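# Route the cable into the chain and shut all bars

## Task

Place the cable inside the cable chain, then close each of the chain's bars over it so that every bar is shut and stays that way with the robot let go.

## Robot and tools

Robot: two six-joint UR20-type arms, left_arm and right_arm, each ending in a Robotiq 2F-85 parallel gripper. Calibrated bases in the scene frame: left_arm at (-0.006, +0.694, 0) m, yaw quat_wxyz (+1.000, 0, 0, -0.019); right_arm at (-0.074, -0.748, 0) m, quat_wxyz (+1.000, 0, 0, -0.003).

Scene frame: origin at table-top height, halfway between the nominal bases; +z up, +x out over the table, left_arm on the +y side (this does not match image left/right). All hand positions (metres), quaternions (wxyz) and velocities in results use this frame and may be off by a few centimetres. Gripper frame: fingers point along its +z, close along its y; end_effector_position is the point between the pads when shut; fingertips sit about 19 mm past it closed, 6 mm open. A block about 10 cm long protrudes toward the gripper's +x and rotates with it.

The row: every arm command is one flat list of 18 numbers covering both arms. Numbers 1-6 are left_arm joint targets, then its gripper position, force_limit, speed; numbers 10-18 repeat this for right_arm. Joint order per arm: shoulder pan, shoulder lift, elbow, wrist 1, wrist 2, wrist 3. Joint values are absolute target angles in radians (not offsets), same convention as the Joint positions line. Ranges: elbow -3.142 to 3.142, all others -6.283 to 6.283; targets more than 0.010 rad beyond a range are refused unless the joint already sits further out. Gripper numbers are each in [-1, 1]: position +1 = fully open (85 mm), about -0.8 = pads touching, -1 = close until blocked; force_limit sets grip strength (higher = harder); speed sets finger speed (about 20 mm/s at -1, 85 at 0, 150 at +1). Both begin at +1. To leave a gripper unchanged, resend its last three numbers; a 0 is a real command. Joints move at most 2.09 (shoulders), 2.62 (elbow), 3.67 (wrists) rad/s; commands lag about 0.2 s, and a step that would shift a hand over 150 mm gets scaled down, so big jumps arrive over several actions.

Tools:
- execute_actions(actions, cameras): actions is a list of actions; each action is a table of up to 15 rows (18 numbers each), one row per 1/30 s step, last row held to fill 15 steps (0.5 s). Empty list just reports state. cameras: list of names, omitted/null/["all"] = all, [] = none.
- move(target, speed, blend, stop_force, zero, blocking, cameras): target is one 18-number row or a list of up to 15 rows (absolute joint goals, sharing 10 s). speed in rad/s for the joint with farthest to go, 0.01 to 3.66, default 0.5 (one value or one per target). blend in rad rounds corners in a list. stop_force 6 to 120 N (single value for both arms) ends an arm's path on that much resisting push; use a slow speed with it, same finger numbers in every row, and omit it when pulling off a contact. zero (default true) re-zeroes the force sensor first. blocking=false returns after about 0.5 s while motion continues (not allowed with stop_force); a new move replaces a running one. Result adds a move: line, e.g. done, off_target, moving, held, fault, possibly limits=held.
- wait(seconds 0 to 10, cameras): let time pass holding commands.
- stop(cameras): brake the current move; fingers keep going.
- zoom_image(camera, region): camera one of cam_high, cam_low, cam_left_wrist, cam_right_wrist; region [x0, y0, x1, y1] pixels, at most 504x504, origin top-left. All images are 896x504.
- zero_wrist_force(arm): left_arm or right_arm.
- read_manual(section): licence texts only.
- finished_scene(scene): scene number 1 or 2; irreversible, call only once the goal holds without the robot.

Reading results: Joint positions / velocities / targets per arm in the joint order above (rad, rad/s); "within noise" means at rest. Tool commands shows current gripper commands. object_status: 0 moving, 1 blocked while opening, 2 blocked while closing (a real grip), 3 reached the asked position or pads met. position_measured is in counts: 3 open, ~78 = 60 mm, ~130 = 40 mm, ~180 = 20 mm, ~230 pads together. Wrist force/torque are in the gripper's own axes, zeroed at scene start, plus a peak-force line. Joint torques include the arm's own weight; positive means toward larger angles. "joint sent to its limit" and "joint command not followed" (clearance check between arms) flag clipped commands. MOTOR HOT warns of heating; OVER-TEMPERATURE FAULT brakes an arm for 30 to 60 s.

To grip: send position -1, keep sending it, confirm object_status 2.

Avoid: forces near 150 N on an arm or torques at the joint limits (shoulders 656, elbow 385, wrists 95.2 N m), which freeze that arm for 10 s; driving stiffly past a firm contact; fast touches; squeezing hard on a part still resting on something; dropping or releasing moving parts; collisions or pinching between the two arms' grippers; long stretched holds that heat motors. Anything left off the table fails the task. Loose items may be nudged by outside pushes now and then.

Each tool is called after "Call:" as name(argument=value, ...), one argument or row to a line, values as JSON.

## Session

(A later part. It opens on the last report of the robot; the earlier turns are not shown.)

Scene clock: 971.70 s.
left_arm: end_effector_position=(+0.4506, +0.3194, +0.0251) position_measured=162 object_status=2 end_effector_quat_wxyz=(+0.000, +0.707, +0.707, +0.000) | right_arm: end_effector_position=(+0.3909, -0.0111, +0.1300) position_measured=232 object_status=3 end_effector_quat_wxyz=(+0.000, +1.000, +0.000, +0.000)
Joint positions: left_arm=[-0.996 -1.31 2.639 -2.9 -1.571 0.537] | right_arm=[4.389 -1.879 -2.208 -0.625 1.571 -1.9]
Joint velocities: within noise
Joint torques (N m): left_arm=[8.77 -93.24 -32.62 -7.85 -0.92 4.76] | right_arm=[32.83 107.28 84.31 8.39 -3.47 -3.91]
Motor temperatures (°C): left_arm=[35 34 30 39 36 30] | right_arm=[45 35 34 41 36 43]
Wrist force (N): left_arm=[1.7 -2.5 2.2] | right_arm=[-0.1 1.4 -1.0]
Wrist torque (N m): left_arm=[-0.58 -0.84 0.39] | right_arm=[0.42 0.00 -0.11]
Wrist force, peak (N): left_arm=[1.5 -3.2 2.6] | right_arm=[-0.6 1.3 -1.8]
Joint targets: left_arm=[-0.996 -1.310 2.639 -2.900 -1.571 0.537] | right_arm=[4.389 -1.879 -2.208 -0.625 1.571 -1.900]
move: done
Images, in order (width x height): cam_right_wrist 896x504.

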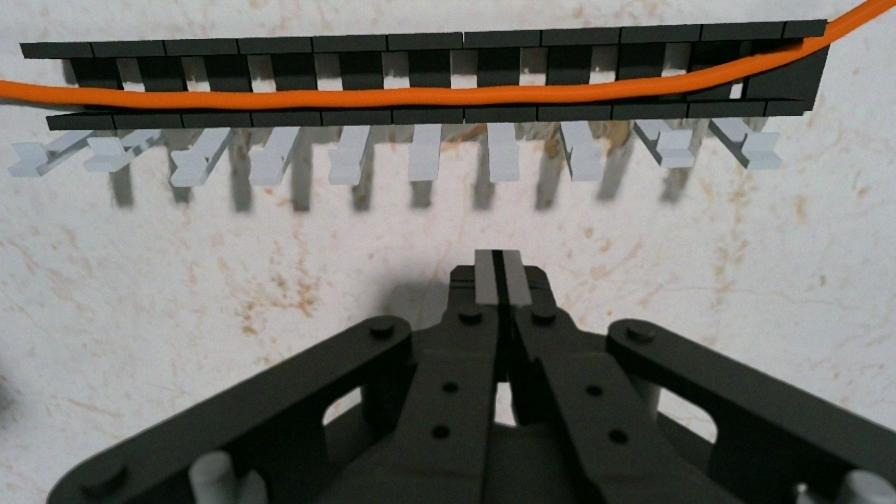

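Call:
zoom_image(
  camera="cam_right_wrist",
  region=[390, 10, 610, 200],
)

Call:
zoom_image(
  camera="cam_right_wrist",
  region=[640, 0, 896, 200],
)

Scaled by 2.291 from the camera's 896x504 image, which has a finer 1280x720 frame.

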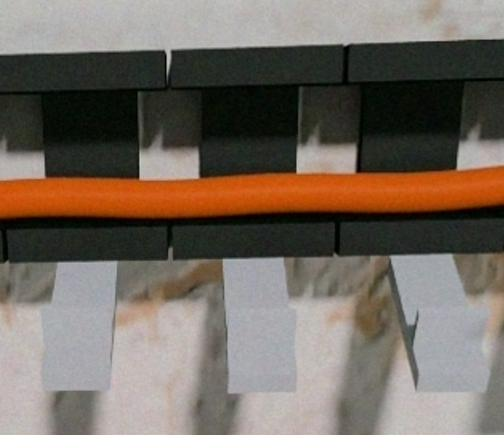

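Scaled by 1.969 from the camera's 896x504 image, which has a finer 1280x720 frame.

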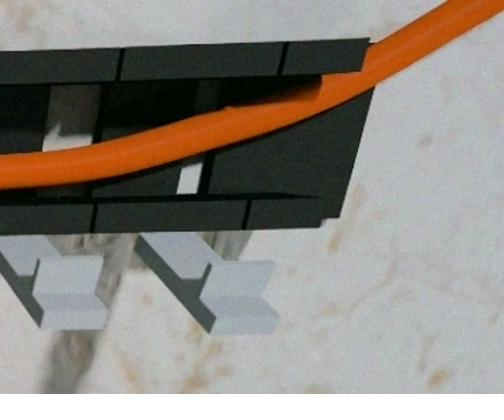

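Call:
move(
  target=[-0.9961, -1.3103, 2.6391, -2.8997, -1.5708, 0.5367, -1, -1, -1, 4.3977, -1.9675, -2.2453, -0.4996, 1.5708, -1.8915, -1, -1, 0],
  speed=0.15,
  cameras=["cam_right_wrist"],
)

Scene clock: 1075.20 s.
left_arm: end_effector_position=(+0.4506, +0.3194, +0.0251) position_measured=162 object_status=2 end_effector_quat_wxyz=(+0.000, +0.707, +0.707, +0.000) | right_arm: end_effector_position=(+0.3829, -0.0129, +0.0552) position_measured=232 object_status=3 end_effector_quat_wxyz=(+0.000, +1.000, +0.000, +0.000)
Joint positions: left_arm=[-0.996 -1.31 2.639 -2.9 -1.571 0.537] | right_arm=[4.398 -1.967 -2.245 -0.5 1.571 -1.892]
Joint velocities: within noise
Joint torques (N m): left_arm=[3.19 -97.02 -28.74 -9.05 -0.66 4.19] | right_arm=[34.67 120.26 44.02 14.76 -3.39 2.13]
Motor temperatures (°C): left_arm=[35 34 30 38 36 30] | right_arm=[44 35 34 41 36 43]
Wrist force (N): left_arm=[1.5 -2.3 2.3] | right_arm=[0.4 0.6 -1.1]
Wrist torque (N m): left_arm=[-0.55 -0.82 0.39] | right_arm=[0.30 -0.08 -0.08]
Wrist force, peak (N): left_arm=[1.8 -3.1 2.9] | right_arm=[0.5 0.8 -2.6]
Joint targets: left_arm=[-0.996 -1.310 2.639 -2.900 -1.571 0.537] | right_arm=[4.398 -1.968 -2.245 -0.500 1.571 -1.891]
move: done
Images, in order (width x height): cam_right_wrist 896x504.

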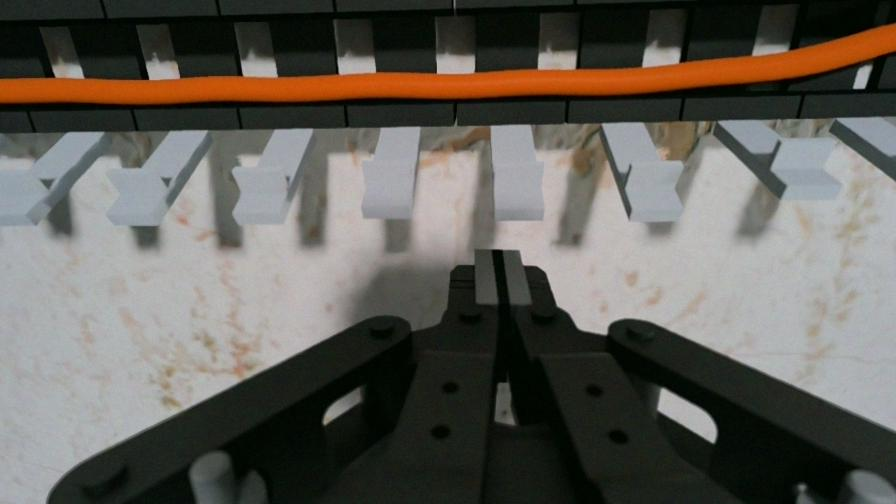

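Call:
move(
  target=[-0.9961, -1.3103, 2.6391, -2.8997, -1.5708, 0.5367, -1, -1, -1, 4.3353, -1.9906, -2.2003, -0.5216, 1.5708, -1.9539, -1, -1, 0],
  speed=0.05,
  stop_force=12,
  cameras=["cam_right_wrist", "cam_low"],
)

Scene clock: 1091.07 s.
left_arm: end_effector_position=(+0.4506, +0.3194, +0.0251) position_measured=162 object_status=2 end_effector_quat_wxyz=(+0.000, +0.707, +0.707, +0.000) | right_arm: end_effector_position=(+0.4399, -0.0129, +0.0549) position_measured=232 object_status=3 end_effector_quat_wxyz=(+0.000, +1.000, +0.000, +0.000)
Joint positions: left_arm=[-0.996 -1.31 2.639 -2.9 -1.571 0.537] | right_arm=[4.335 -1.991 -2.2 -0.522 1.571 -1.954]
Joint velocities: within noise
Joint torques (N m): left_arm=[-2.66 -99.79 -24.35 -9.18 -0.44 4.11] | right_arm=[-26.94 127.07 73.22 8.76 -3.35 -3.51]
Motor temperatures (°C): left_arm=[35 34 30 38 36 30] | right_arm=[44 35 34 41 36 43]
Wrist force (N): left_arm=[1.2 -2.7 2.1] | right_arm=[-0.2 0.5 -1.3]
Wrist torque (N m): left_arm=[-0.62 -0.77 0.39] | right_arm=[0.39 0.00 -0.14]
Wrist force, peak (N): left_arm=[1.6 -3.2 2.5] | right_arm=[-0.4 1.4 -1.3]
Joint targets: left_arm=[-0.996 -1.310 2.639 -2.900 -1.571 0.537] | right_arm=[4.335 -1.991 -2.200 -0.522 1.571 -1.954]
move: done
Images, in order (width x height): cam_low 896x504, cam_right_wrist 896x504.

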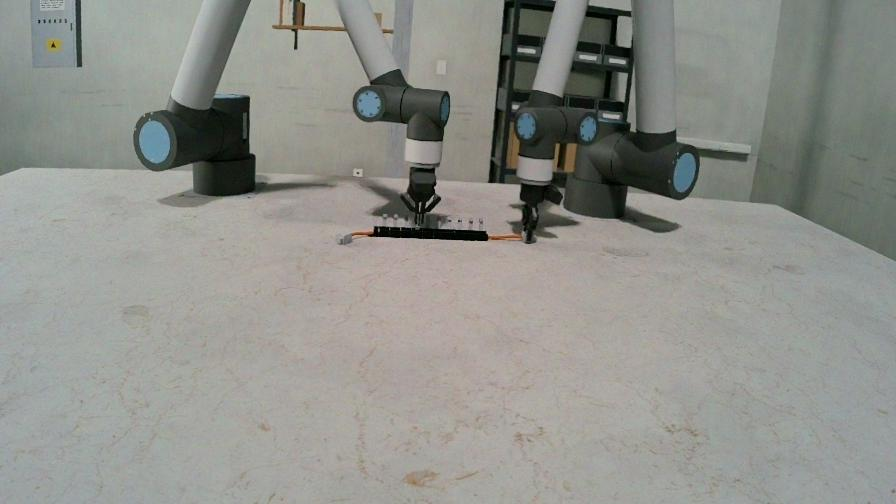

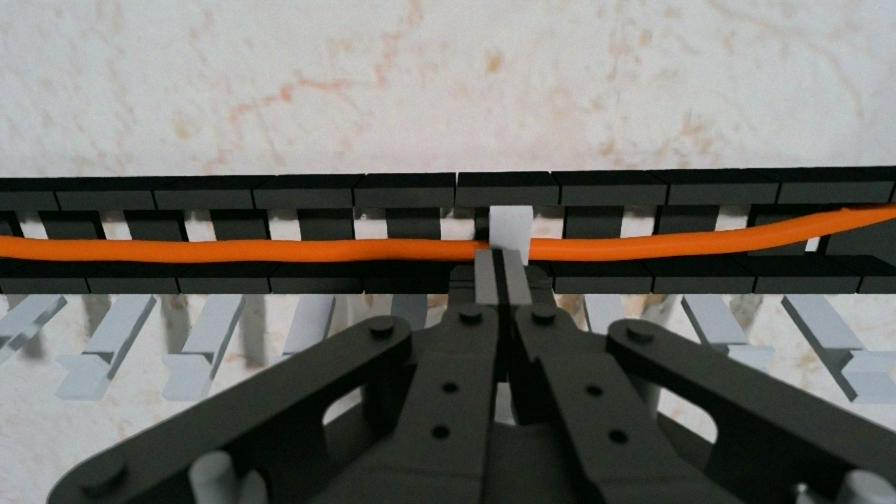

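Call:
move(
  target=[
    [-0.9961, -1.3103, 2.6391, -2.8997, -1.5708, 0.5367, -1, -1, -1, 4.3227, -2.0056, -2.1926, -0.5142, 1.5708, -1.9665, -1, -1, 0],
    [-0.9961, -1.3103, 2.6391, -2.8997, -1.5708, 0.5367, -1, -1, -1, 4.3216, -2.0134, -2.1935, -0.5055, 1.5708, -1.9676, -1, -1, 0],
  ],
  speed=[0.03, 0.01],
  stop_force=20,
  cameras=["cam_right_wrist"],
)

Scene clock: 1098.70 s.
left_arm: end_effector_position=(+0.4506, +0.3194, +0.0251) position_measured=162 object_status=2 end_effector_quat_wxyz=(+0.000, +0.707, +0.707, +0.000) | right_arm: end_effector_position=(+0.4514, -0.0128, +0.0470) position_measured=232 object_status=3 end_effector_quat_wxyz=(+0.000, +1.000, +0.000, +0.000)
Joint positions: left_arm=[-0.996 -1.31 2.639 -2.9 -1.571 0.537] | right_arm=[4.323 -2.005 -2.193 -0.514 1.571 -1.966]
Joint velocities: within noise
Joint torques (N m): left_arm=[-6.68 -98.93 -19.43 -10.21 -0.09 3.76] | right_arm=[37.64 142.31 24.36 1.16 -3.44 2.91]
Motor temperatures (°C): left_arm=[35 34 30 38 36 30] | right_arm=[44 35 34 41 36 43]
Wrist force (N): left_arm=[1.1 -2.7 2.1] | right_arm=[5.5 -6.0 -29.7]
Wrist torque (N m): left_arm=[-0.62 -0.80 0.39] | right_arm=[0.36 0.39 -0.15]
Wrist force, peak (N): left_arm=[1.6 -3.2 2.5] | right_arm=[-16.2 13.3 -80.9]
Joint targets: left_arm=[-0.996 -1.310 2.639 -2.900 -1.571 0.537] | right_arm=[4.323 -2.005 -2.193 -0.514 1.571 -1.966]
move: contact (right_arm); path passed 0 of 2 targets
Images, in order (width x height): cam_right_wrist 896x504.

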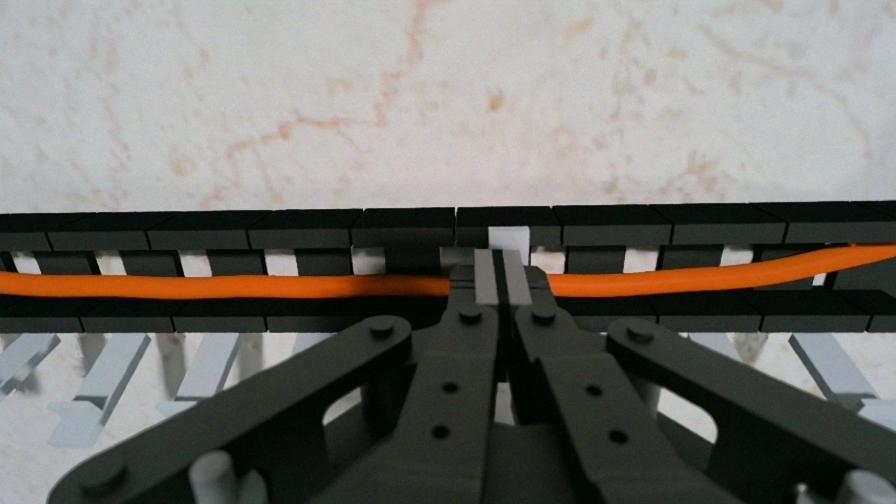

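Call:
move(
  target=[-0.9961, -1.3103, 2.6391, -2.8997, -1.5708, 0.5367, -1, -1, -1, 4.3353, -1.9539, -2.1902, -0.5683, 1.5708, -1.9539, -1, -1, 0],
  speed=0.1,
  cameras=["cam_right_wrist", "cam_low", "cam_high"],
)

Call:
zoom_image(
  camera="cam_right_wrist",
  region=[380, 130, 640, 270],
)

Call:
zoom_image(
  camera="cam_low",
  region=[360, 195, 500, 255],
)

Scene clock: 1112.97 s.
left_arm: end_effector_position=(+0.4506, +0.3194, +0.0251) position_measured=162 object_status=2 end_effector_quat_wxyz=(+0.000, +0.707, +0.707, +0.000) | right_arm: end_effector_position=(+0.4400, -0.0129, +0.0848) position_measured=232 object_status=3 end_effector_quat_wxyz=(+0.000, +1.000, +0.000, +0.000)
Joint positions: left_arm=[-0.996 -1.31 2.639 -2.9 -1.571 0.537] | right_arm=[4.335 -1.954 -2.19 -0.568 1.571 -1.954]
Joint velocities: within noise
Joint torques (N m): left_arm=[-9.87 -96.18 -20.22 -11.07 -0.14 3.22] | right_arm=[37.27 165.01 78.71 7.13 -0.2 3.05]
Motor temperatures (°C): left_arm=[35 34 30 38 36 30] | right_arm=[44 35 34 41 36 43]
Wrist force (N): left_arm=[1.4 -2.8 2.3] | right_arm=[-1.9 0.8 -1.3]
Wrist torque (N m): left_arm=[-0.63 -0.83 0.40] | right_arm=[0.38 0.23 -0.11]
Wrist force, peak (N): left_arm=[1.0 -3.3 2.6] | right_arm=[6.4 -5.3 -30.5]
Joint targets: left_arm=[-0.996 -1.310 2.639 -2.900 -1.571 0.537] | right_arm=[4.335 -1.954 -2.190 -0.568 1.571 -1.954]
move: done
Images, in order (width x height): cam_high 896x504, cam_low 896x504, cam_right_wrist 896x504.

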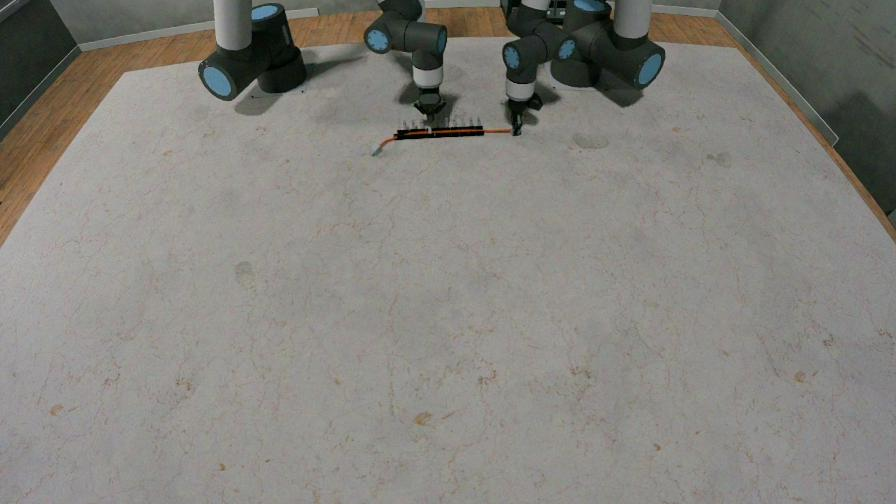

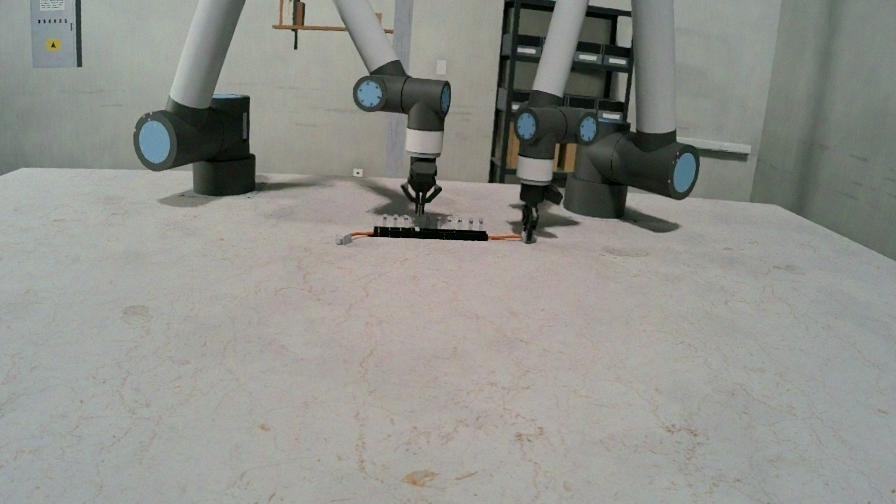

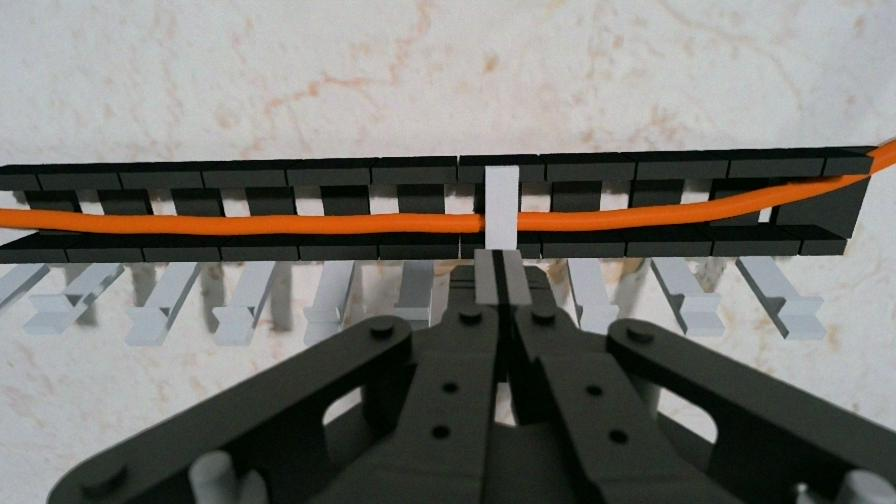

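Scaled by 1.938 from the camera's 896x504 image, which has a finer 1280x720 frame.

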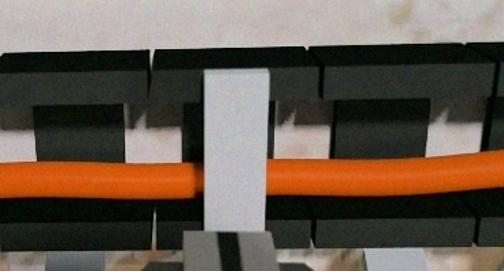

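Scaled by 3.600 from the camera's 896x504 image, which has a finer 1280x720 frame.

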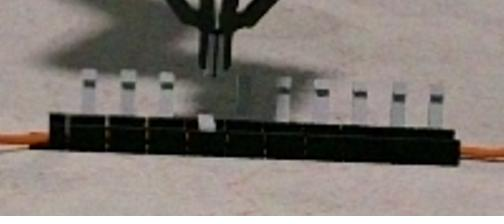

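Call:
zoom_image(
  camera="cam_right_wrist",
  region=[690, 110, 896, 260],
)

Call:
zoom_image(
  camera="cam_low",
  region=[325, 215, 425, 260],
)

Call:
zoom_image(
  camera="cam_high",
  region=[360, 110, 450, 165],
)

Scaled by 2.447 from the camera's 896x504 image, which has a finer 1280x720 frame.

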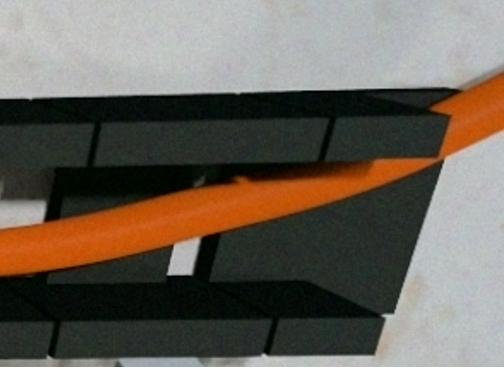

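Scaled by 5.040 from the camera's 896x504 image, which has a finer 1280x720 frame.

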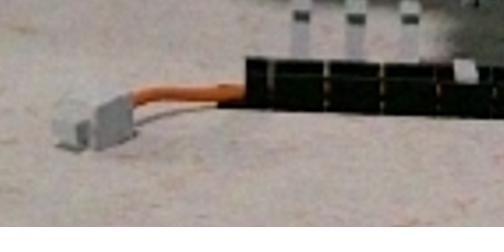

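Scaled by 5.600 from the camera's 896x504 image, which has a finer 1280x720 frame.

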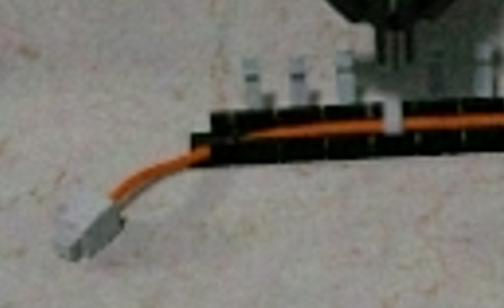

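Call:
move(
  target=[
    [-0.9961, -1.3103, 2.6391, -2.8997, -1.5708, 0.5367, -1, -1, -1, 4.3977, -1.9293, -2.2349, -0.5482, 1.5708, -1.8915, -1, -1, 0],
    [-0.9961, -1.3103, 2.6391, -2.8997, -1.5708, 0.5367, -1, -1, -1, 4.3543, -1.8606, -2.3553, -0.4966, 1.5708, -1.9349, -1, -1, 0],
    [-0.9961, -1.3103, 2.6391, -2.8997, -1.5708, 0.5367, -1, -1, -1, 4.3543, -1.9031, -2.3665, -0.4428, 1.5708, -1.9349, -1, -1, 0],
    [-0.9961, -1.3103, 2.6391, -2.8997, -1.5708, 0.5367, -1, -1, -1, 4.2861, -1.9286, -2.3178, -0.4659, 1.5708, -2.0031, -1, -1, 0],
    [-0.9961, -1.3103, 2.6391, -2.8997, -1.5708, 0.5367, -1, -1, -1, 4.2690, -1.9446, -2.3065, -0.4613, 1.5708, -2.0202, -1, -1, 0],
    [-0.9961, -1.3103, 2.6391, -2.8997, -1.5708, 0.5367, -1, -1, -1, 4.2690, -1.9502, -2.3078, -0.4544, 1.5708, -2.0202, -1, -1, 0],
  ],
  speed=[0.2, 0.2, 0.15, 0.06, 0.03, 0.005],
  blend=[0.02, 0.02, 0.01, 0.01, 0.003, 0],
  stop_force=25,
  cameras=["cam_right_wrist"],
)

each speed must be a number from 0.01 to 3.66 (rad/s); nothing of the call was run

Call:
move(
  target=[
    [-0.9961, -1.3103, 2.6391, -2.8997, -1.5708, 0.5367, -1, -1, -1, 4.3977, -1.9293, -2.2349, -0.5482, 1.5708, -1.8915, -1, -1, 0],
    [-0.9961, -1.3103, 2.6391, -2.8997, -1.5708, 0.5367, -1, -1, -1, 4.3543, -1.8606, -2.3553, -0.4966, 1.5708, -1.9349, -1, -1, 0],
    [-0.9961, -1.3103, 2.6391, -2.8997, -1.5708, 0.5367, -1, -1, -1, 4.3543, -1.9031, -2.3665, -0.4428, 1.5708, -1.9349, -1, -1, 0],
    [-0.9961, -1.3103, 2.6391, -2.8997, -1.5708, 0.5367, -1, -1, -1, 4.2861, -1.9286, -2.3178, -0.4659, 1.5708, -2.0031, -1, -1, 0],
    [-0.9961, -1.3103, 2.6391, -2.8997, -1.5708, 0.5367, -1, -1, -1, 4.2690, -1.9446, -2.3065, -0.4613, 1.5708, -2.0202, -1, -1, 0],
    [-0.9961, -1.3103, 2.6391, -2.8997, -1.5708, 0.5367, -1, -1, -1, 4.2690, -1.9502, -2.3078, -0.4544, 1.5708, -2.0202, -1, -1, 0],
  ],
  speed=[0.2, 0.2, 0.15, 0.06, 0.03, 0.01],
  blend=[0.02, 0.02, 0.01, 0.01, 0.003, 0],
  stop_force=25,
  cameras=["cam_right_wrist"],
)

Scene clock: 1265.37 s.
left_arm: end_effector_position=(+0.4506, +0.3194, +0.0251) position_measured=162 object_status=2 end_effector_quat_wxyz=(+0.000, +0.707, +0.707, +0.000) | right_arm: end_effector_position=(+0.4548, -0.1162, +0.0469) position_measured=232 object_status=3 end_effector_quat_wxyz=(+0.000, +1.000, +0.000, +0.000)
Joint positions: left_arm=[-0.996 -1.31 2.639 -2.9 -1.571 0.537] | right_arm=[4.269 -1.948 -2.307 -0.457 1.571 -2.02]
Joint velocities: within noise
Joint torques (N m): left_arm=[-13.68 -96.19 -20.73 -12.43 0.78 3.16] | right_arm=[-15.77 127.9 49.28 1.7 -4.4 -3.39]
Motor temperatures (°C): left_arm=[35 34 30 38 35 30] | right_arm=[44 35 33 40 36 42]
Wrist force (N): left_arm=[1.9 -2.9 2.5] | right_arm=[0.0 -2.6 -28.9]
Wrist torque (N m): left_arm=[-0.66 -0.83 0.39] | right_arm=[0.44 0.47 -0.05]
Wrist force, peak (N): left_arm=[1.8 -3.3 2.2] | right_arm=[-13.4 14.6 -67.0]
Joint targets: left_arm=[-0.996 -1.310 2.639 -2.900 -1.571 0.537] | right_arm=[4.269 -1.948 -2.307 -0.457 1.571 -2.020]
move: contact (right_arm); path passed 5 of 6 targets; blend cut to 0.0086 rad at target 4
Images, in order (width x height): cam_right_wrist 896x504.

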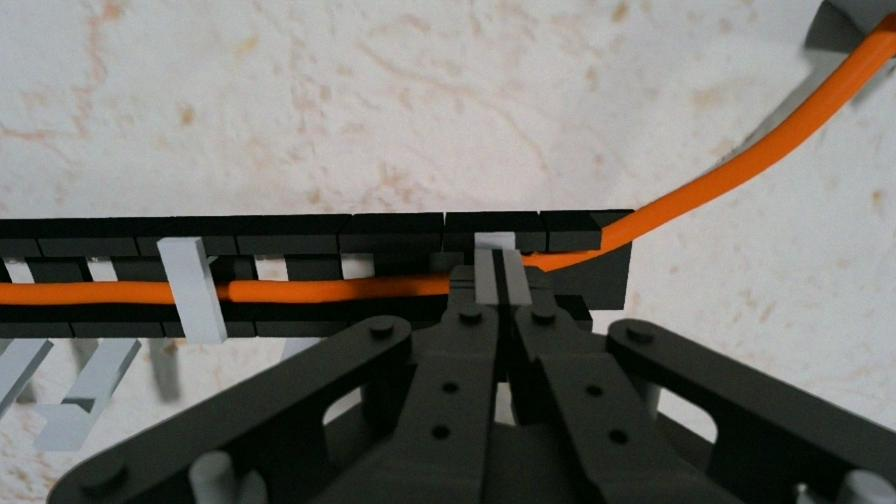

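Call:
move(
  target=[-0.9961, -1.3103, 2.6391, -2.8997, -1.5708, 0.5367, -1, -1, -1, 4.2861, -1.8883, -2.3071, -0.5170, 1.5708, -2.0031, -1, -1, 0],
  speed=0.1,
  cameras=["cam_right_wrist", "cam_low"],
)

Call:
zoom_image(
  camera="cam_right_wrist",
  region=[150, 120, 400, 300],
)

Call:
zoom_image(
  camera="cam_right_wrist",
  region=[400, 120, 650, 300],
)

Call:
zoom_image(
  camera="cam_low",
  region=[360, 205, 460, 250],
)

Scene clock: 1284.57 s.
left_arm: end_effector_position=(+0.4506, +0.3194, +0.0251) position_measured=162 object_status=2 end_effector_quat_wxyz=(+0.000, +0.707, +0.707, +0.000) | right_arm: end_effector_position=(+0.4398, -0.1163, +0.0850) position_measured=232 object_status=3 end_effector_quat_wxyz=(+0.000, +1.000, +0.000, +0.000)
Joint positions: left_arm=[-0.996 -1.31 2.639 -2.9 -1.571 0.537] | right_arm=[4.286 -1.888 -2.307 -0.517 1.571 -2.003]
Joint velocities: within noise
Joint torques (N m): left_arm=[-9.68 -97.46 -22.05 -13.38 0.62 2.53] | right_arm=[33.12 137.7 74.02 8.3 -2.71 2.13]
Motor temperatures (°C): left_arm=[34 34 30 38 35 30] | right_arm=[44 35 33 40 36 42]
Wrist force (N): left_arm=[1.7 -2.7 2.0] | right_arm=[-1.5 0.9 -0.4]
Wrist torque (N m): left_arm=[-0.63 -0.80 0.39] | right_arm=[0.36 0.24 -0.07]
Wrist force, peak (N): left_arm=[1.9 -3.0 2.8] | right_arm=[0.5 -2.8 -28.4]
Joint targets: left_arm=[-0.996 -1.310 2.639 -2.900 -1.571 0.537] | right_arm=[4.286 -1.888 -2.307 -0.517 1.571 -2.003]
move: done
Images, in order (width x height): cam_low 896x504, cam_right_wrist 896x504.

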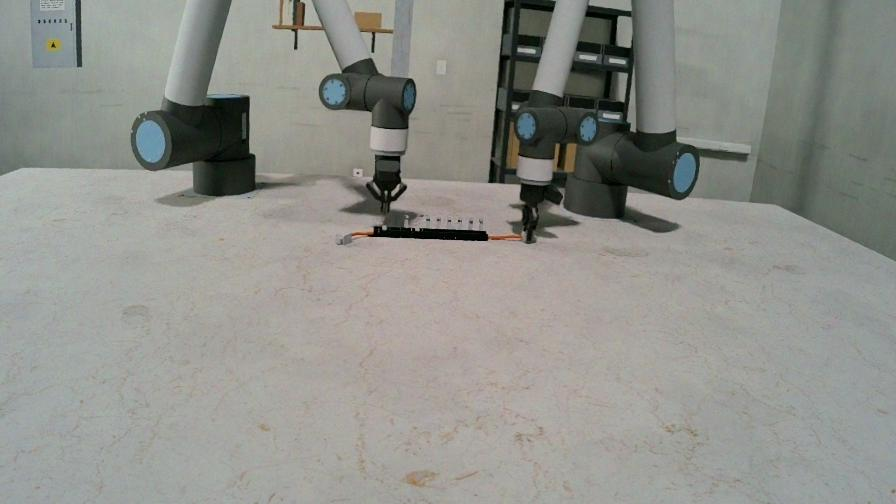

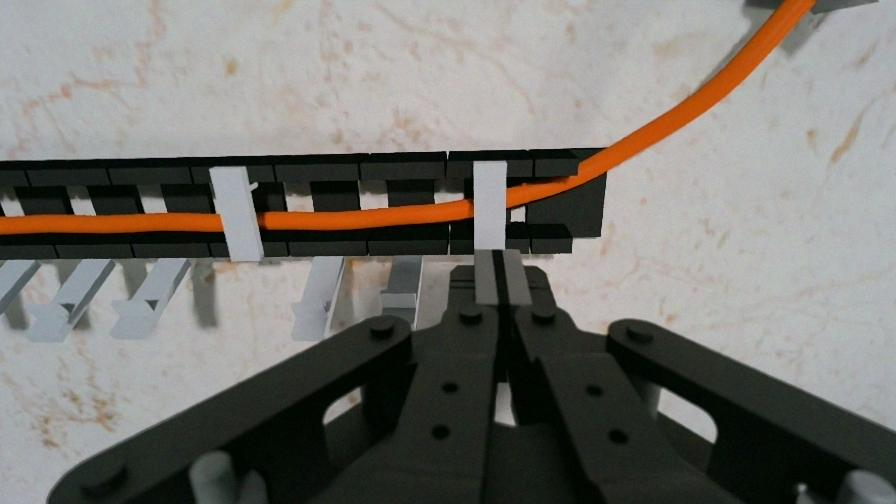

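Scaled by 2.016 from the camera's 896x504 image, which has a finer 1280x720 frame.

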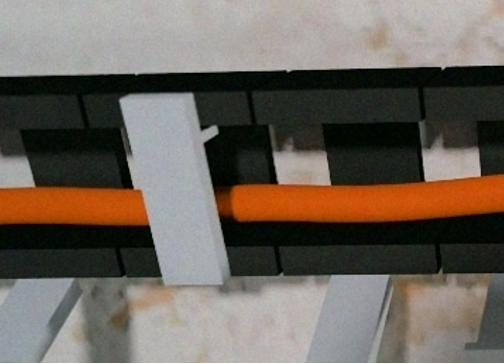

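Scaled by 2.016 from the camera's 896x504 image, which has a finer 1280x720 frame.

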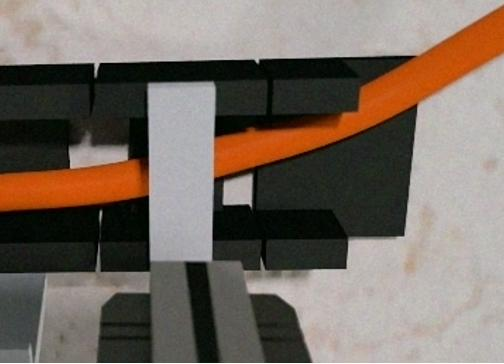

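Scaled by 5.040 from the camera's 896x504 image, which has a finer 1280x720 frame.

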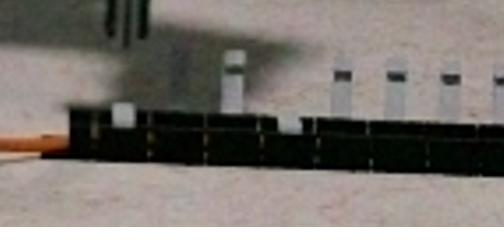

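Call:
zoom_image(
  camera="cam_low",
  region=[370, 210, 430, 245],
)

Call:
zoom_image(
  camera="cam_right_wrist",
  region=[200, 150, 290, 270],
)

Call:
zoom_image(
  camera="cam_right_wrist",
  region=[440, 130, 560, 260],
)

Scaled by 8.400 from the camera's 896x504 image, which has a finer 1280x720 frame.

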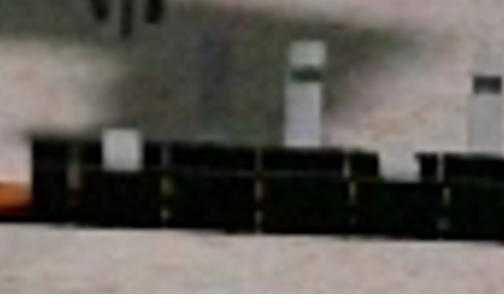

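Scaled by 4.200 from the camera's 896x504 image, which has a finer 1280x720 frame.

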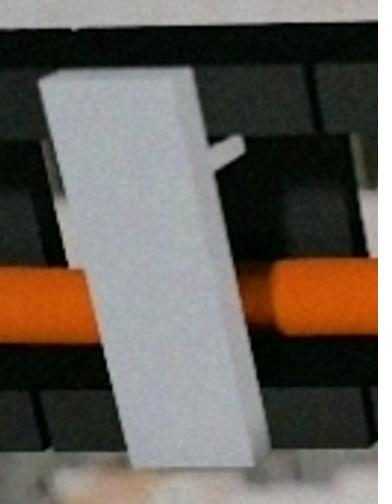

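Scaled by 3.877 from the camera's 896x504 image, which has a finer 1280x720 frame.

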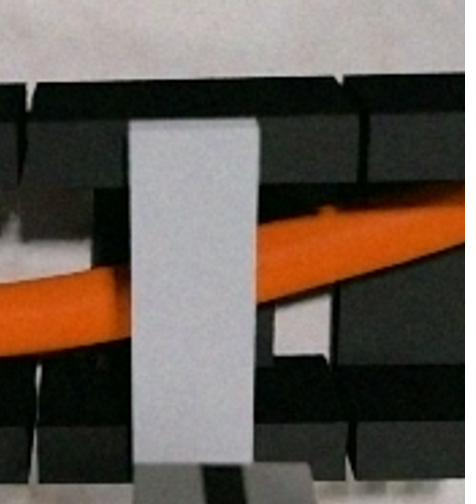

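Call:
move(
  target=[
    [-0.9961, -1.3103, 2.6391, -2.8997, -1.5708, 0.5367, -1, -1, -1, 4.3543, -1.8606, -2.3553, -0.4966, 1.5708, -1.9349, -1, -1, 0],
    [-0.9961, -1.3103, 2.6391, -2.8997, -1.5708, 0.5367, -1, -1, -1, 4.3698, -1.9231, -2.3283, -0.4610, 1.5708, -1.9194, -1, -1, 0],
    [-0.9961, -1.3103, 2.6391, -2.8997, -1.5708, 0.5367, -1, -1, -1, 4.3036, -1.9476, -2.2810, -0.4839, 1.5708, -1.9856, -1, -1, 0],
    [-0.9961, -1.3103, 2.6391, -2.8997, -1.5708, 0.5367, -1, -1, -1, 4.2869, -1.9633, -2.2699, -0.4793, 1.5708, -2.0023, -1, -1, 0],
    [-0.9961, -1.3103, 2.6391, -2.8997, -1.5708, 0.5367, -1, -1, -1, 4.2869, -1.9673, -2.2708, -0.4743, 1.5708, -2.0023, -1, -1, 0],
  ],
  speed=[0.25, 0.2, 0.08, 0.03, 0.01],
  blend=[0.02, 0.01, 0.01, 0.002, 0],
  stop_force=25,
  cameras=["cam_right_wrist"],
)

Scene clock: 1378.50 s.
left_arm: end_effector_position=(+0.4506, +0.3194, +0.0251) position_measured=162 object_status=2 end_effector_quat_wxyz=(+0.000, +0.707, +0.707, +0.000) | right_arm: end_effector_position=(+0.4545, -0.0827, +0.0469) position_measured=232 object_status=3 end_effector_quat_wxyz=(+0.000, +1.000, +0.000, +0.000)
Joint positions: left_arm=[-0.996 -1.31 2.639 -2.9 -1.571 0.537] | right_arm=[4.287 -1.967 -2.271 -0.475 1.571 -2.002]
Joint velocities: within noise
Joint torques (N m): left_arm=[-11.29 -95.42 -22.06 -13.01 0.83 2.6] | right_arm=[-19.45 130.32 52.21 3.17 0.66 -3.61]
Motor temperatures (°C): left_arm=[34 34 29 38 35 30] | right_arm=[43 35 33 39 35 42]
Wrist force (N): left_arm=[1.7 -2.5 2.3] | right_arm=[-2.9 1.3 -33.3]
Wrist torque (N m): left_arm=[-0.59 -0.76 0.39] | right_arm=[0.44 0.36 -0.10]
Wrist force, peak (N): left_arm=[1.6 -3.0 3.0] | right_arm=[-9.7 9.7 -46.3]
Joint targets: left_arm=[-0.996 -1.310 2.639 -2.900 -1.571 0.537] | right_arm=[4.287 -1.967 -2.271 -0.475 1.571 -2.002]
move: contact (right_arm); path passed 4 of 5 targets; blend cut to 0.0084 rad at target 3
Images, in order (width x height): cam_right_wrist 896x504.

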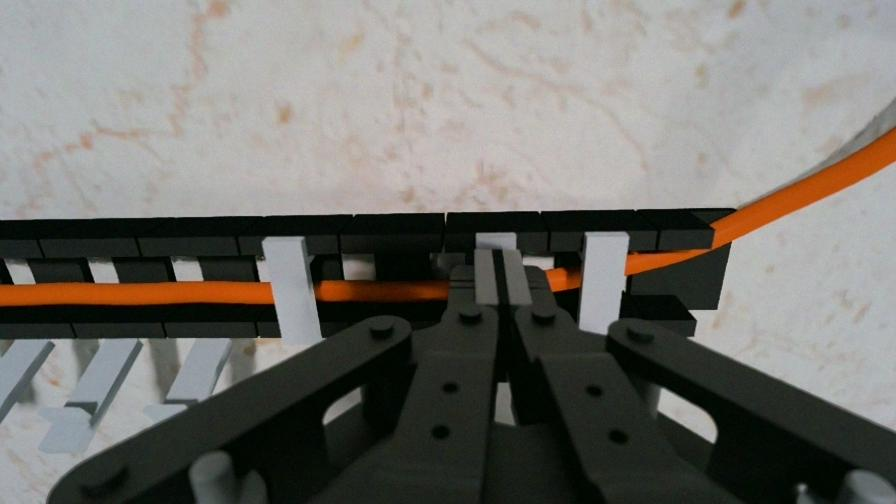

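Call:
move(
  target=[
    [-0.9961, -1.3103, 2.6391, -2.8997, -1.5708, 0.5367, -1, -1, -1, 4.3036, -1.9092, -2.2706, -0.5326, 1.5708, -1.9856, -1, -1, 0],
    [-0.9961, -1.3103, 2.6391, -2.8997, -1.5708, 0.5367, -1, -1, -1, 4.3698, -1.8824, -2.3175, -0.5125, 1.5708, -1.9194, -1, -1, 0],
  ],
  speed=[0.15, 0.25],
  blend=[0.02, 0],
  cameras=["cam_right_wrist", "cam_low"],
)

Call:
zoom_image(
  camera="cam_low",
  region=[370, 210, 430, 245],
)

Call:
zoom_image(
  camera="cam_right_wrist",
  region=[200, 0, 740, 250],
)

Scene clock: 1387.60 s.
left_arm: end_effector_position=(+0.4506, +0.3194, +0.0251) position_measured=162 object_status=2 end_effector_quat_wxyz=(+0.000, +0.707, +0.707, +0.000) | right_arm: end_effector_position=(+0.3827, -0.0828, +0.0850) position_measured=232 object_status=3 end_effector_quat_wxyz=(+0.000, +1.000, +0.000, +0.000)
Joint positions: left_arm=[-0.996 -1.31 2.639 -2.9 -1.571 0.537] | right_arm=[4.37 -1.882 -2.317 -0.513 1.571 -1.92]
Joint velocities: within noise
Joint torques (N m): left_arm=[-10.35 -95.7 -23.14 -13.09 1.29 2.68] | right_arm=[33.53 141.45 46.32 13.66 1.43 3.72]
Motor temperatures (°C): left_arm=[34 34 29 38 35 30] | right_arm=[43 35 33 39 35 42]
Wrist force (N): left_arm=[1.5 -2.9 2.3] | right_arm=[-1.1 0.5 -0.6]
Wrist torque (N m): left_arm=[-0.67 -0.73 0.40] | right_arm=[0.27 0.21 -0.07]
Wrist force, peak (N): left_arm=[2.0 -3.2 2.8] | right_arm=[-2.5 1.0 -33.1]
Joint targets: left_arm=[-0.996 -1.310 2.639 -2.900 -1.571 0.537] | right_arm=[4.370 -1.882 -2.317 -0.512 1.571 -1.919]
move: done
Images, in order (width x height): cam_low 896x504, cam_right_wrist 896x504.

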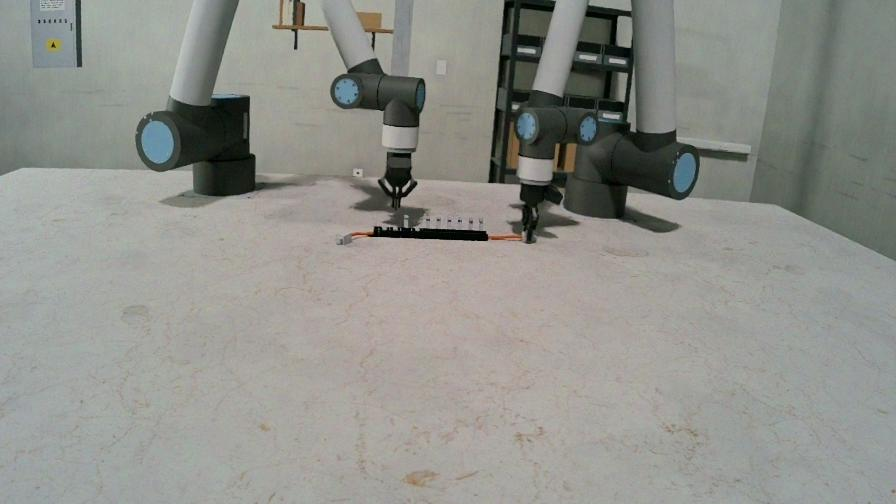

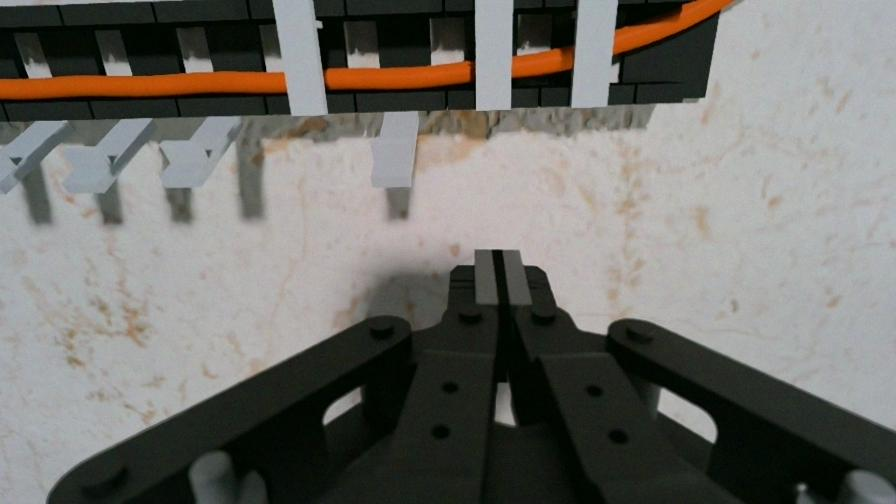

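Scaled by 8.400 from the camera's 896x504 image, which has a finer 1280x720 frame.

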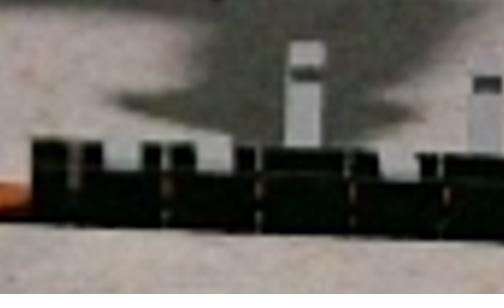

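Region (200, 0, 740, 250) is 540x250 pixels. A region can be at most 504 by 504 pixels.

Call:
zoom_image(
  camera="cam_right_wrist",
  region=[240, 0, 740, 140],
)

Scaled by 1.008 from the camera's 896x504 image, which has a finer 1280x720 frame.

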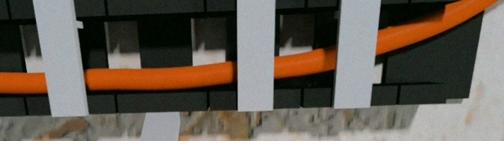

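Call:
move(
  target=[
    [-0.9961, -1.3103, 2.6391, -2.8997, -1.5708, 0.5367, -1, -1, -1, 4.3843, -1.9435, -2.2891, -0.4798, 1.5708, -1.9049, -1, -1, 0],
    [-0.9961, -1.3103, 2.6391, -2.8997, -1.5708, 0.5367, -1, -1, -1, 4.3198, -1.9672, -2.2430, -0.5023, 1.5708, -1.9694, -1, -1, 0],
    [-0.9961, -1.3103, 2.6391, -2.8997, -1.5708, 0.5367, -1, -1, -1, 4.3035, -1.9824, -2.2322, -0.4979, 1.5708, -1.9857, -1, -1, 0],
    [-0.9961, -1.3103, 2.6391, -2.8997, -1.5708, 0.5367, -1, -1, -1, 4.3035, -1.9862, -2.2331, -0.4931, 1.5708, -1.9857, -1, -1, 0],
  ],
  speed=[0.2, 0.08, 0.03, 0.01],
  blend=[0.01, 0.01, 0.002, 0],
  stop_force=25,
  cameras=["cam_right_wrist"],
)

Scene clock: 1429.07 s.
left_arm: end_effector_position=(+0.4506, +0.3194, +0.0251) position_measured=162 object_status=2 end_effector_quat_wxyz=(+0.000, +0.707, +0.707, +0.000) | right_arm: end_effector_position=(+0.4544, -0.0492, +0.0470) position_measured=232 object_status=3 end_effector_quat_wxyz=(+0.000, +1.000, +0.000, +0.000)
Joint positions: left_arm=[-0.996 -1.31 2.639 -2.9 -1.571 0.537] | right_arm=[4.304 -1.986 -2.233 -0.494 1.571 -1.986]
Joint velocities: within noise
Joint torques (N m): left_arm=[-11.02 -96.04 -24.39 -12.42 1.59 2.35] | right_arm=[-19.93 138.73 53.99 2.74 0.76 -2.66]
Motor temperatures (°C): left_arm=[34 34 29 38 35 30] | right_arm=[43 35 33 39 35 42]
Wrist force (N): left_arm=[2.0 -2.5 2.2] | right_arm=[-0.9 -1.2 -28.8]
Wrist torque (N m): left_arm=[-0.59 -0.79 0.39] | right_arm=[0.30 0.36 -0.12]
Wrist force, peak (N): left_arm=[2.2 -3.1 2.6] | right_arm=[-9.7 10.5 -50.0]
Joint targets: left_arm=[-0.996 -1.310 2.639 -2.900 -1.571 0.537] | right_arm=[4.304 -1.986 -2.233 -0.494 1.571 -1.986]
move: contact (right_arm); path passed 3 of 4 targets; blend cut to 0.0082 rad at target 2
Images, in order (width x height): cam_right_wrist 896x504.

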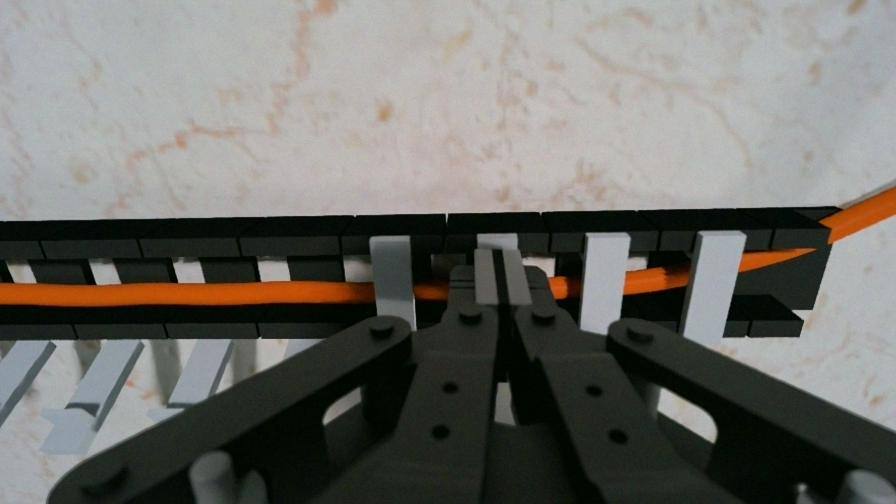

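Call:
move(
  target=[
    [-0.9961, -1.3103, 2.6391, -2.8997, -1.5708, 0.5367, -1, -1, -1, 4.3843, -1.9045, -2.2787, -0.5292, 1.5708, -1.9049, -1, -1, 0],
    [-0.9961, -1.3103, 2.6391, -2.8997, -1.5708, 0.5367, -1, -1, -1, 4.4100, -1.9849, -2.2083, -0.5192, 1.5708, -1.8792, -1, -1, 0],
    [-0.9961, -1.3103, 2.6391, -2.8997, -1.5708, 0.5367, -1, -1, -1, 4.3492, -2.0075, -2.1642, -0.5407, 1.5708, -1.9400, -1, -1, 0],
    [-0.9961, -1.3103, 2.6391, -2.8997, -1.5708, 0.5367, -1, -1, -1, 4.3337, -2.0213, -2.1539, -0.5372, 1.5708, -1.9555, -1, -1, 0],
    [-0.9961, -1.3103, 2.6391, -2.8997, -1.5708, 0.5367, -1, -1, -1, 4.3337, -2.0245, -2.1546, -0.5332, 1.5708, -1.9555, -1, -1, 0],
    [-0.9961, -1.3103, 2.6391, -2.8997, -1.5708, 0.5367, -1, -1, -1, 4.3337, -2.0245, -2.1546, -0.5332, 1.5708, -1.9515, -1, -1, 0],
    [-0.9961, -1.3103, 2.6391, -2.8997, -1.5708, 0.5367, -1, -1, -1, 4.4100, -1.9494, -2.1985, -0.5645, 1.5708, -1.8792, -1, -1, 0],
    [-0.9961, -1.3103, 2.6391, -2.8997, -1.5708, 0.5367, -1, -1, -1, 4.4217, -2.0063, -2.1666, -0.5396, 1.5708, -1.8675, -1, -1, 0],
    [-0.9961, -1.3103, 2.6391, -2.8997, -1.5708, 0.5367, -1, -1, -1, 4.3625, -2.0281, -2.1234, -0.5609, 1.5708, -1.9267, -1, -1, 0],
    [-0.9961, -1.3103, 2.6391, -2.8997, -1.5708, 0.5367, -1, -1, -1, 4.3475, -2.0416, -2.1133, -0.5575, 1.5708, -1.9417, -1, -1, 0],
    [-0.9961, -1.3103, 2.6391, -2.8997, -1.5708, 0.5367, -1, -1, -1, 4.3475, -2.0447, -2.1140, -0.5537, 1.5708, -1.9417, -1, -1, 0],
  ],
  speed=[0.2, 0.2, 0.08, 0.03, 0.01, 0.01, 0.2, 0.2, 0.08, 0.03, 0.01],
  blend=[0.02, 0.01, 0.01, 0.002, 0, 0, 0.02, 0.01, 0.01, 0.002, 0],
  cameras=["cam_right_wrist"],
)

Scene clock: 1515.50 s.
left_arm: end_effector_position=(+0.4506, +0.3194, +0.0251) position_measured=162 object_status=2 end_effector_quat_wxyz=(+0.000, +0.707, +0.707, +0.000) | right_arm: end_effector_position=(+0.4536, +0.0515, +0.0471) position_measured=232 object_status=3 end_effector_quat_wxyz=(+0.000, +1.000, +0.000, +0.000)
Joint positions: left_arm=[-0.996 -1.31 2.639 -2.9 -1.571 0.537] | right_arm=[4.348 -2.044 -2.114 -0.554 1.571 -1.942]
Joint velocities: within noise
Joint torques (N m): left_arm=[-10.9 -94.9 -25.98 -11.94 1.93 1.37] | right_arm=[-24.78 99.8 36.52 11.85 2.03 -3.78]
Motor temperatures (°C): left_arm=[34 33 29 38 35 30] | right_arm=[43 34 33 39 35 41]
Wrist force (N): left_arm=[2.0 -3.1 2.3] | right_arm=[-9.2 11.6 -46.7]
Wrist torque (N m): left_arm=[-0.71 -0.82 0.39] | right_arm=[0.10 0.12 -0.12]
Wrist force, peak (N): left_arm=[2.7 -3.1 2.9] | right_arm=[-9.2 11.6 -46.7]
Joint targets: left_arm=[-0.996 -1.310 2.639 -2.900 -1.571 0.537] | right_arm=[4.348 -2.045 -2.114 -0.554 1.571 -1.942]
move: done; blend cut to 0.0078 rad at target 3, 0.0075 rad at target 9, 0.0019 rad at target 10
Images, in order (width x height): cam_right_wrist 896x504.

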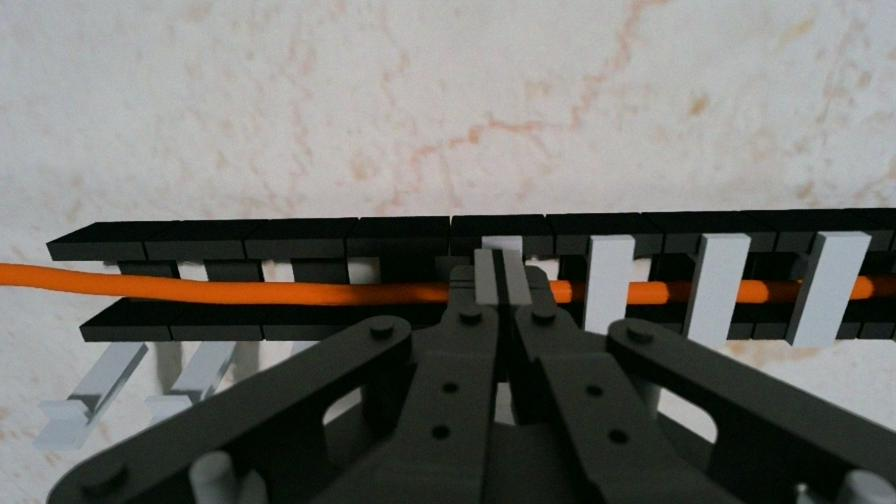

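Call:
move(
  target=[
    [-0.9961, -1.3103, 2.6391, -2.8997, -1.5708, 0.5367, -1, -1, -1, 4.4217, -1.9719, -2.1571, -0.5834, 1.5708, -1.8675, -1, -1, 0],
    [-0.9961, -1.3103, 2.6391, -2.8997, -1.5708, 0.5367, -1, -1, -1, 4.4324, -2.0279, -2.1239, -0.5606, 1.5708, -1.8568, -1, -1, 0],
    [-0.9961, -1.3103, 2.6391, -2.8997, -1.5708, 0.5367, -1, -1, -1, 4.3749, -2.0491, -2.0817, -0.5816, 1.5708, -1.9143, -1, -1, 0],
    [-0.9961, -1.3103, 2.6391, -2.8997, -1.5708, 0.5367, -1, -1, -1, 4.3602, -2.0622, -2.0717, -0.5785, 1.5708, -1.9290, -1, -1, 0],
    [-0.9961, -1.3103, 2.6391, -2.8997, -1.5708, 0.5367, -1, -1, -1, 4.3602, -2.0650, -2.0723, -0.5751, 1.5708, -1.9290, -1, -1, 0],
    [-0.9961, -1.3103, 2.6391, -2.8997, -1.5708, 0.5367, -1, -1, -1, 4.3602, -2.0650, -2.0723, -0.5751, 1.5708, -1.9250, -1, -1, 0],
    [-0.9961, -1.3103, 2.6391, -2.8997, -1.5708, 0.5367, -1, -1, -1, 4.4324, -1.9949, -2.1147, -0.6028, 1.5708, -1.8568, -1, -1, 0],
    [-0.9961, -1.3103, 2.6391, -2.8997, -1.5708, 0.5367, -1, -1, -1, 4.4426, -2.0497, -2.0805, -0.5822, 1.5708, -1.8466, -1, -1, 0],
    [-0.9961, -1.3103, 2.6391, -2.8997, -1.5708, 0.5367, -1, -1, -1, 4.3865, -2.0705, -2.0390, -0.6029, 1.5708, -1.9027, -1, -1, 0],
    [-0.9961, -1.3103, 2.6391, -2.8997, -1.5708, 0.5367, -1, -1, -1, 4.3723, -2.0832, -2.0291, -0.6000, 1.5708, -1.9169, -1, -1, 0],
    [-0.9961, -1.3103, 2.6391, -2.8997, -1.5708, 0.5367, -1, -1, -1, 4.3723, -2.0859, -2.0298, -0.5967, 1.5708, -1.9169, -1, -1, 0],
  ],
  speed=[0.2, 0.2, 0.08, 0.03, 0.01, 0.01, 0.2, 0.2, 0.08, 0.03, 0.01],
  blend=[0.02, 0.01, 0.01, 0.002, 0, 0, 0.02, 0.01, 0.01, 0.002, 0],
  cameras=["cam_right_wrist"],
)

Scene clock: 1572.40 s.
left_arm: end_effector_position=(+0.4506, +0.3194, +0.0251) position_measured=162 object_status=2 end_effector_quat_wxyz=(+0.000, +0.707, +0.707, +0.000) | right_arm: end_effector_position=(+0.4531, +0.1184, +0.0473) position_measured=232 object_status=3 end_effector_quat_wxyz=(+0.000, +1.000, +0.000, +0.000)
Joint positions: left_arm=[-0.996 -1.31 2.639 -2.9 -1.571 0.537] | right_arm=[4.372 -2.086 -2.03 -0.597 1.571 -1.917]
Joint velocities: within noise
Joint torques (N m): left_arm=[-12.47 -96.68 -29.52 -11.21 2.76 1.01] | right_arm=[-24.09 120.25 45.88 10.71 2.18 -3.49]
Motor temperatures (°C): left_arm=[34 33 29 37 35 30] | right_arm=[42 34 33 39 35 41]
Wrist force (N): left_arm=[2.1 -3.0 2.6] | right_arm=[-6.6 10.2 -38.3]
Wrist torque (N m): left_arm=[-0.67 -0.84 0.39] | right_arm=[0.14 -0.06 -0.10]
Wrist force, peak (N): left_arm=[2.2 -3.1 3.0] | right_arm=[-15.4 19.4 -112.2]
Joint targets: left_arm=[-0.996 -1.310 2.639 -2.900 -1.571 0.537] | right_arm=[4.372 -2.086 -2.030 -0.597 1.571 -1.917]
move: done; blend cut to 0.0074 rad at target 3, 0.0017 rad at target 4, 0.0071 rad at target 9, 0.0016 rad at target 10
Images, in order (width x height): cam_right_wrist 896x504.

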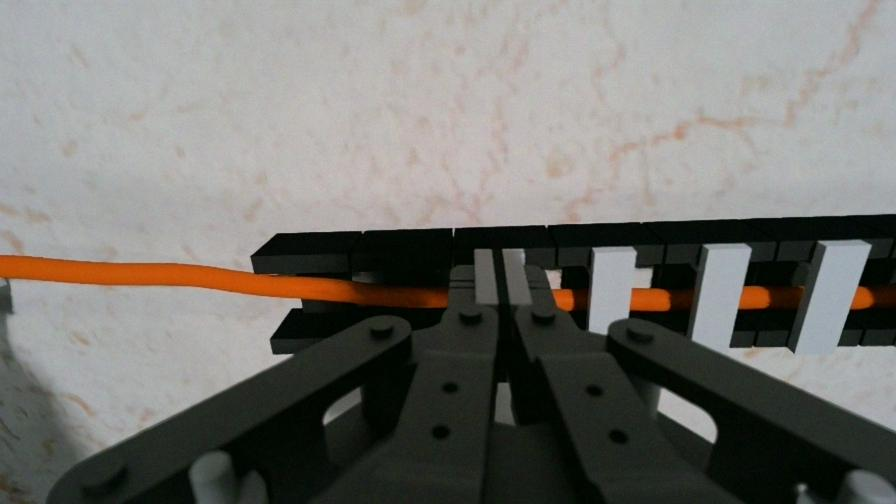

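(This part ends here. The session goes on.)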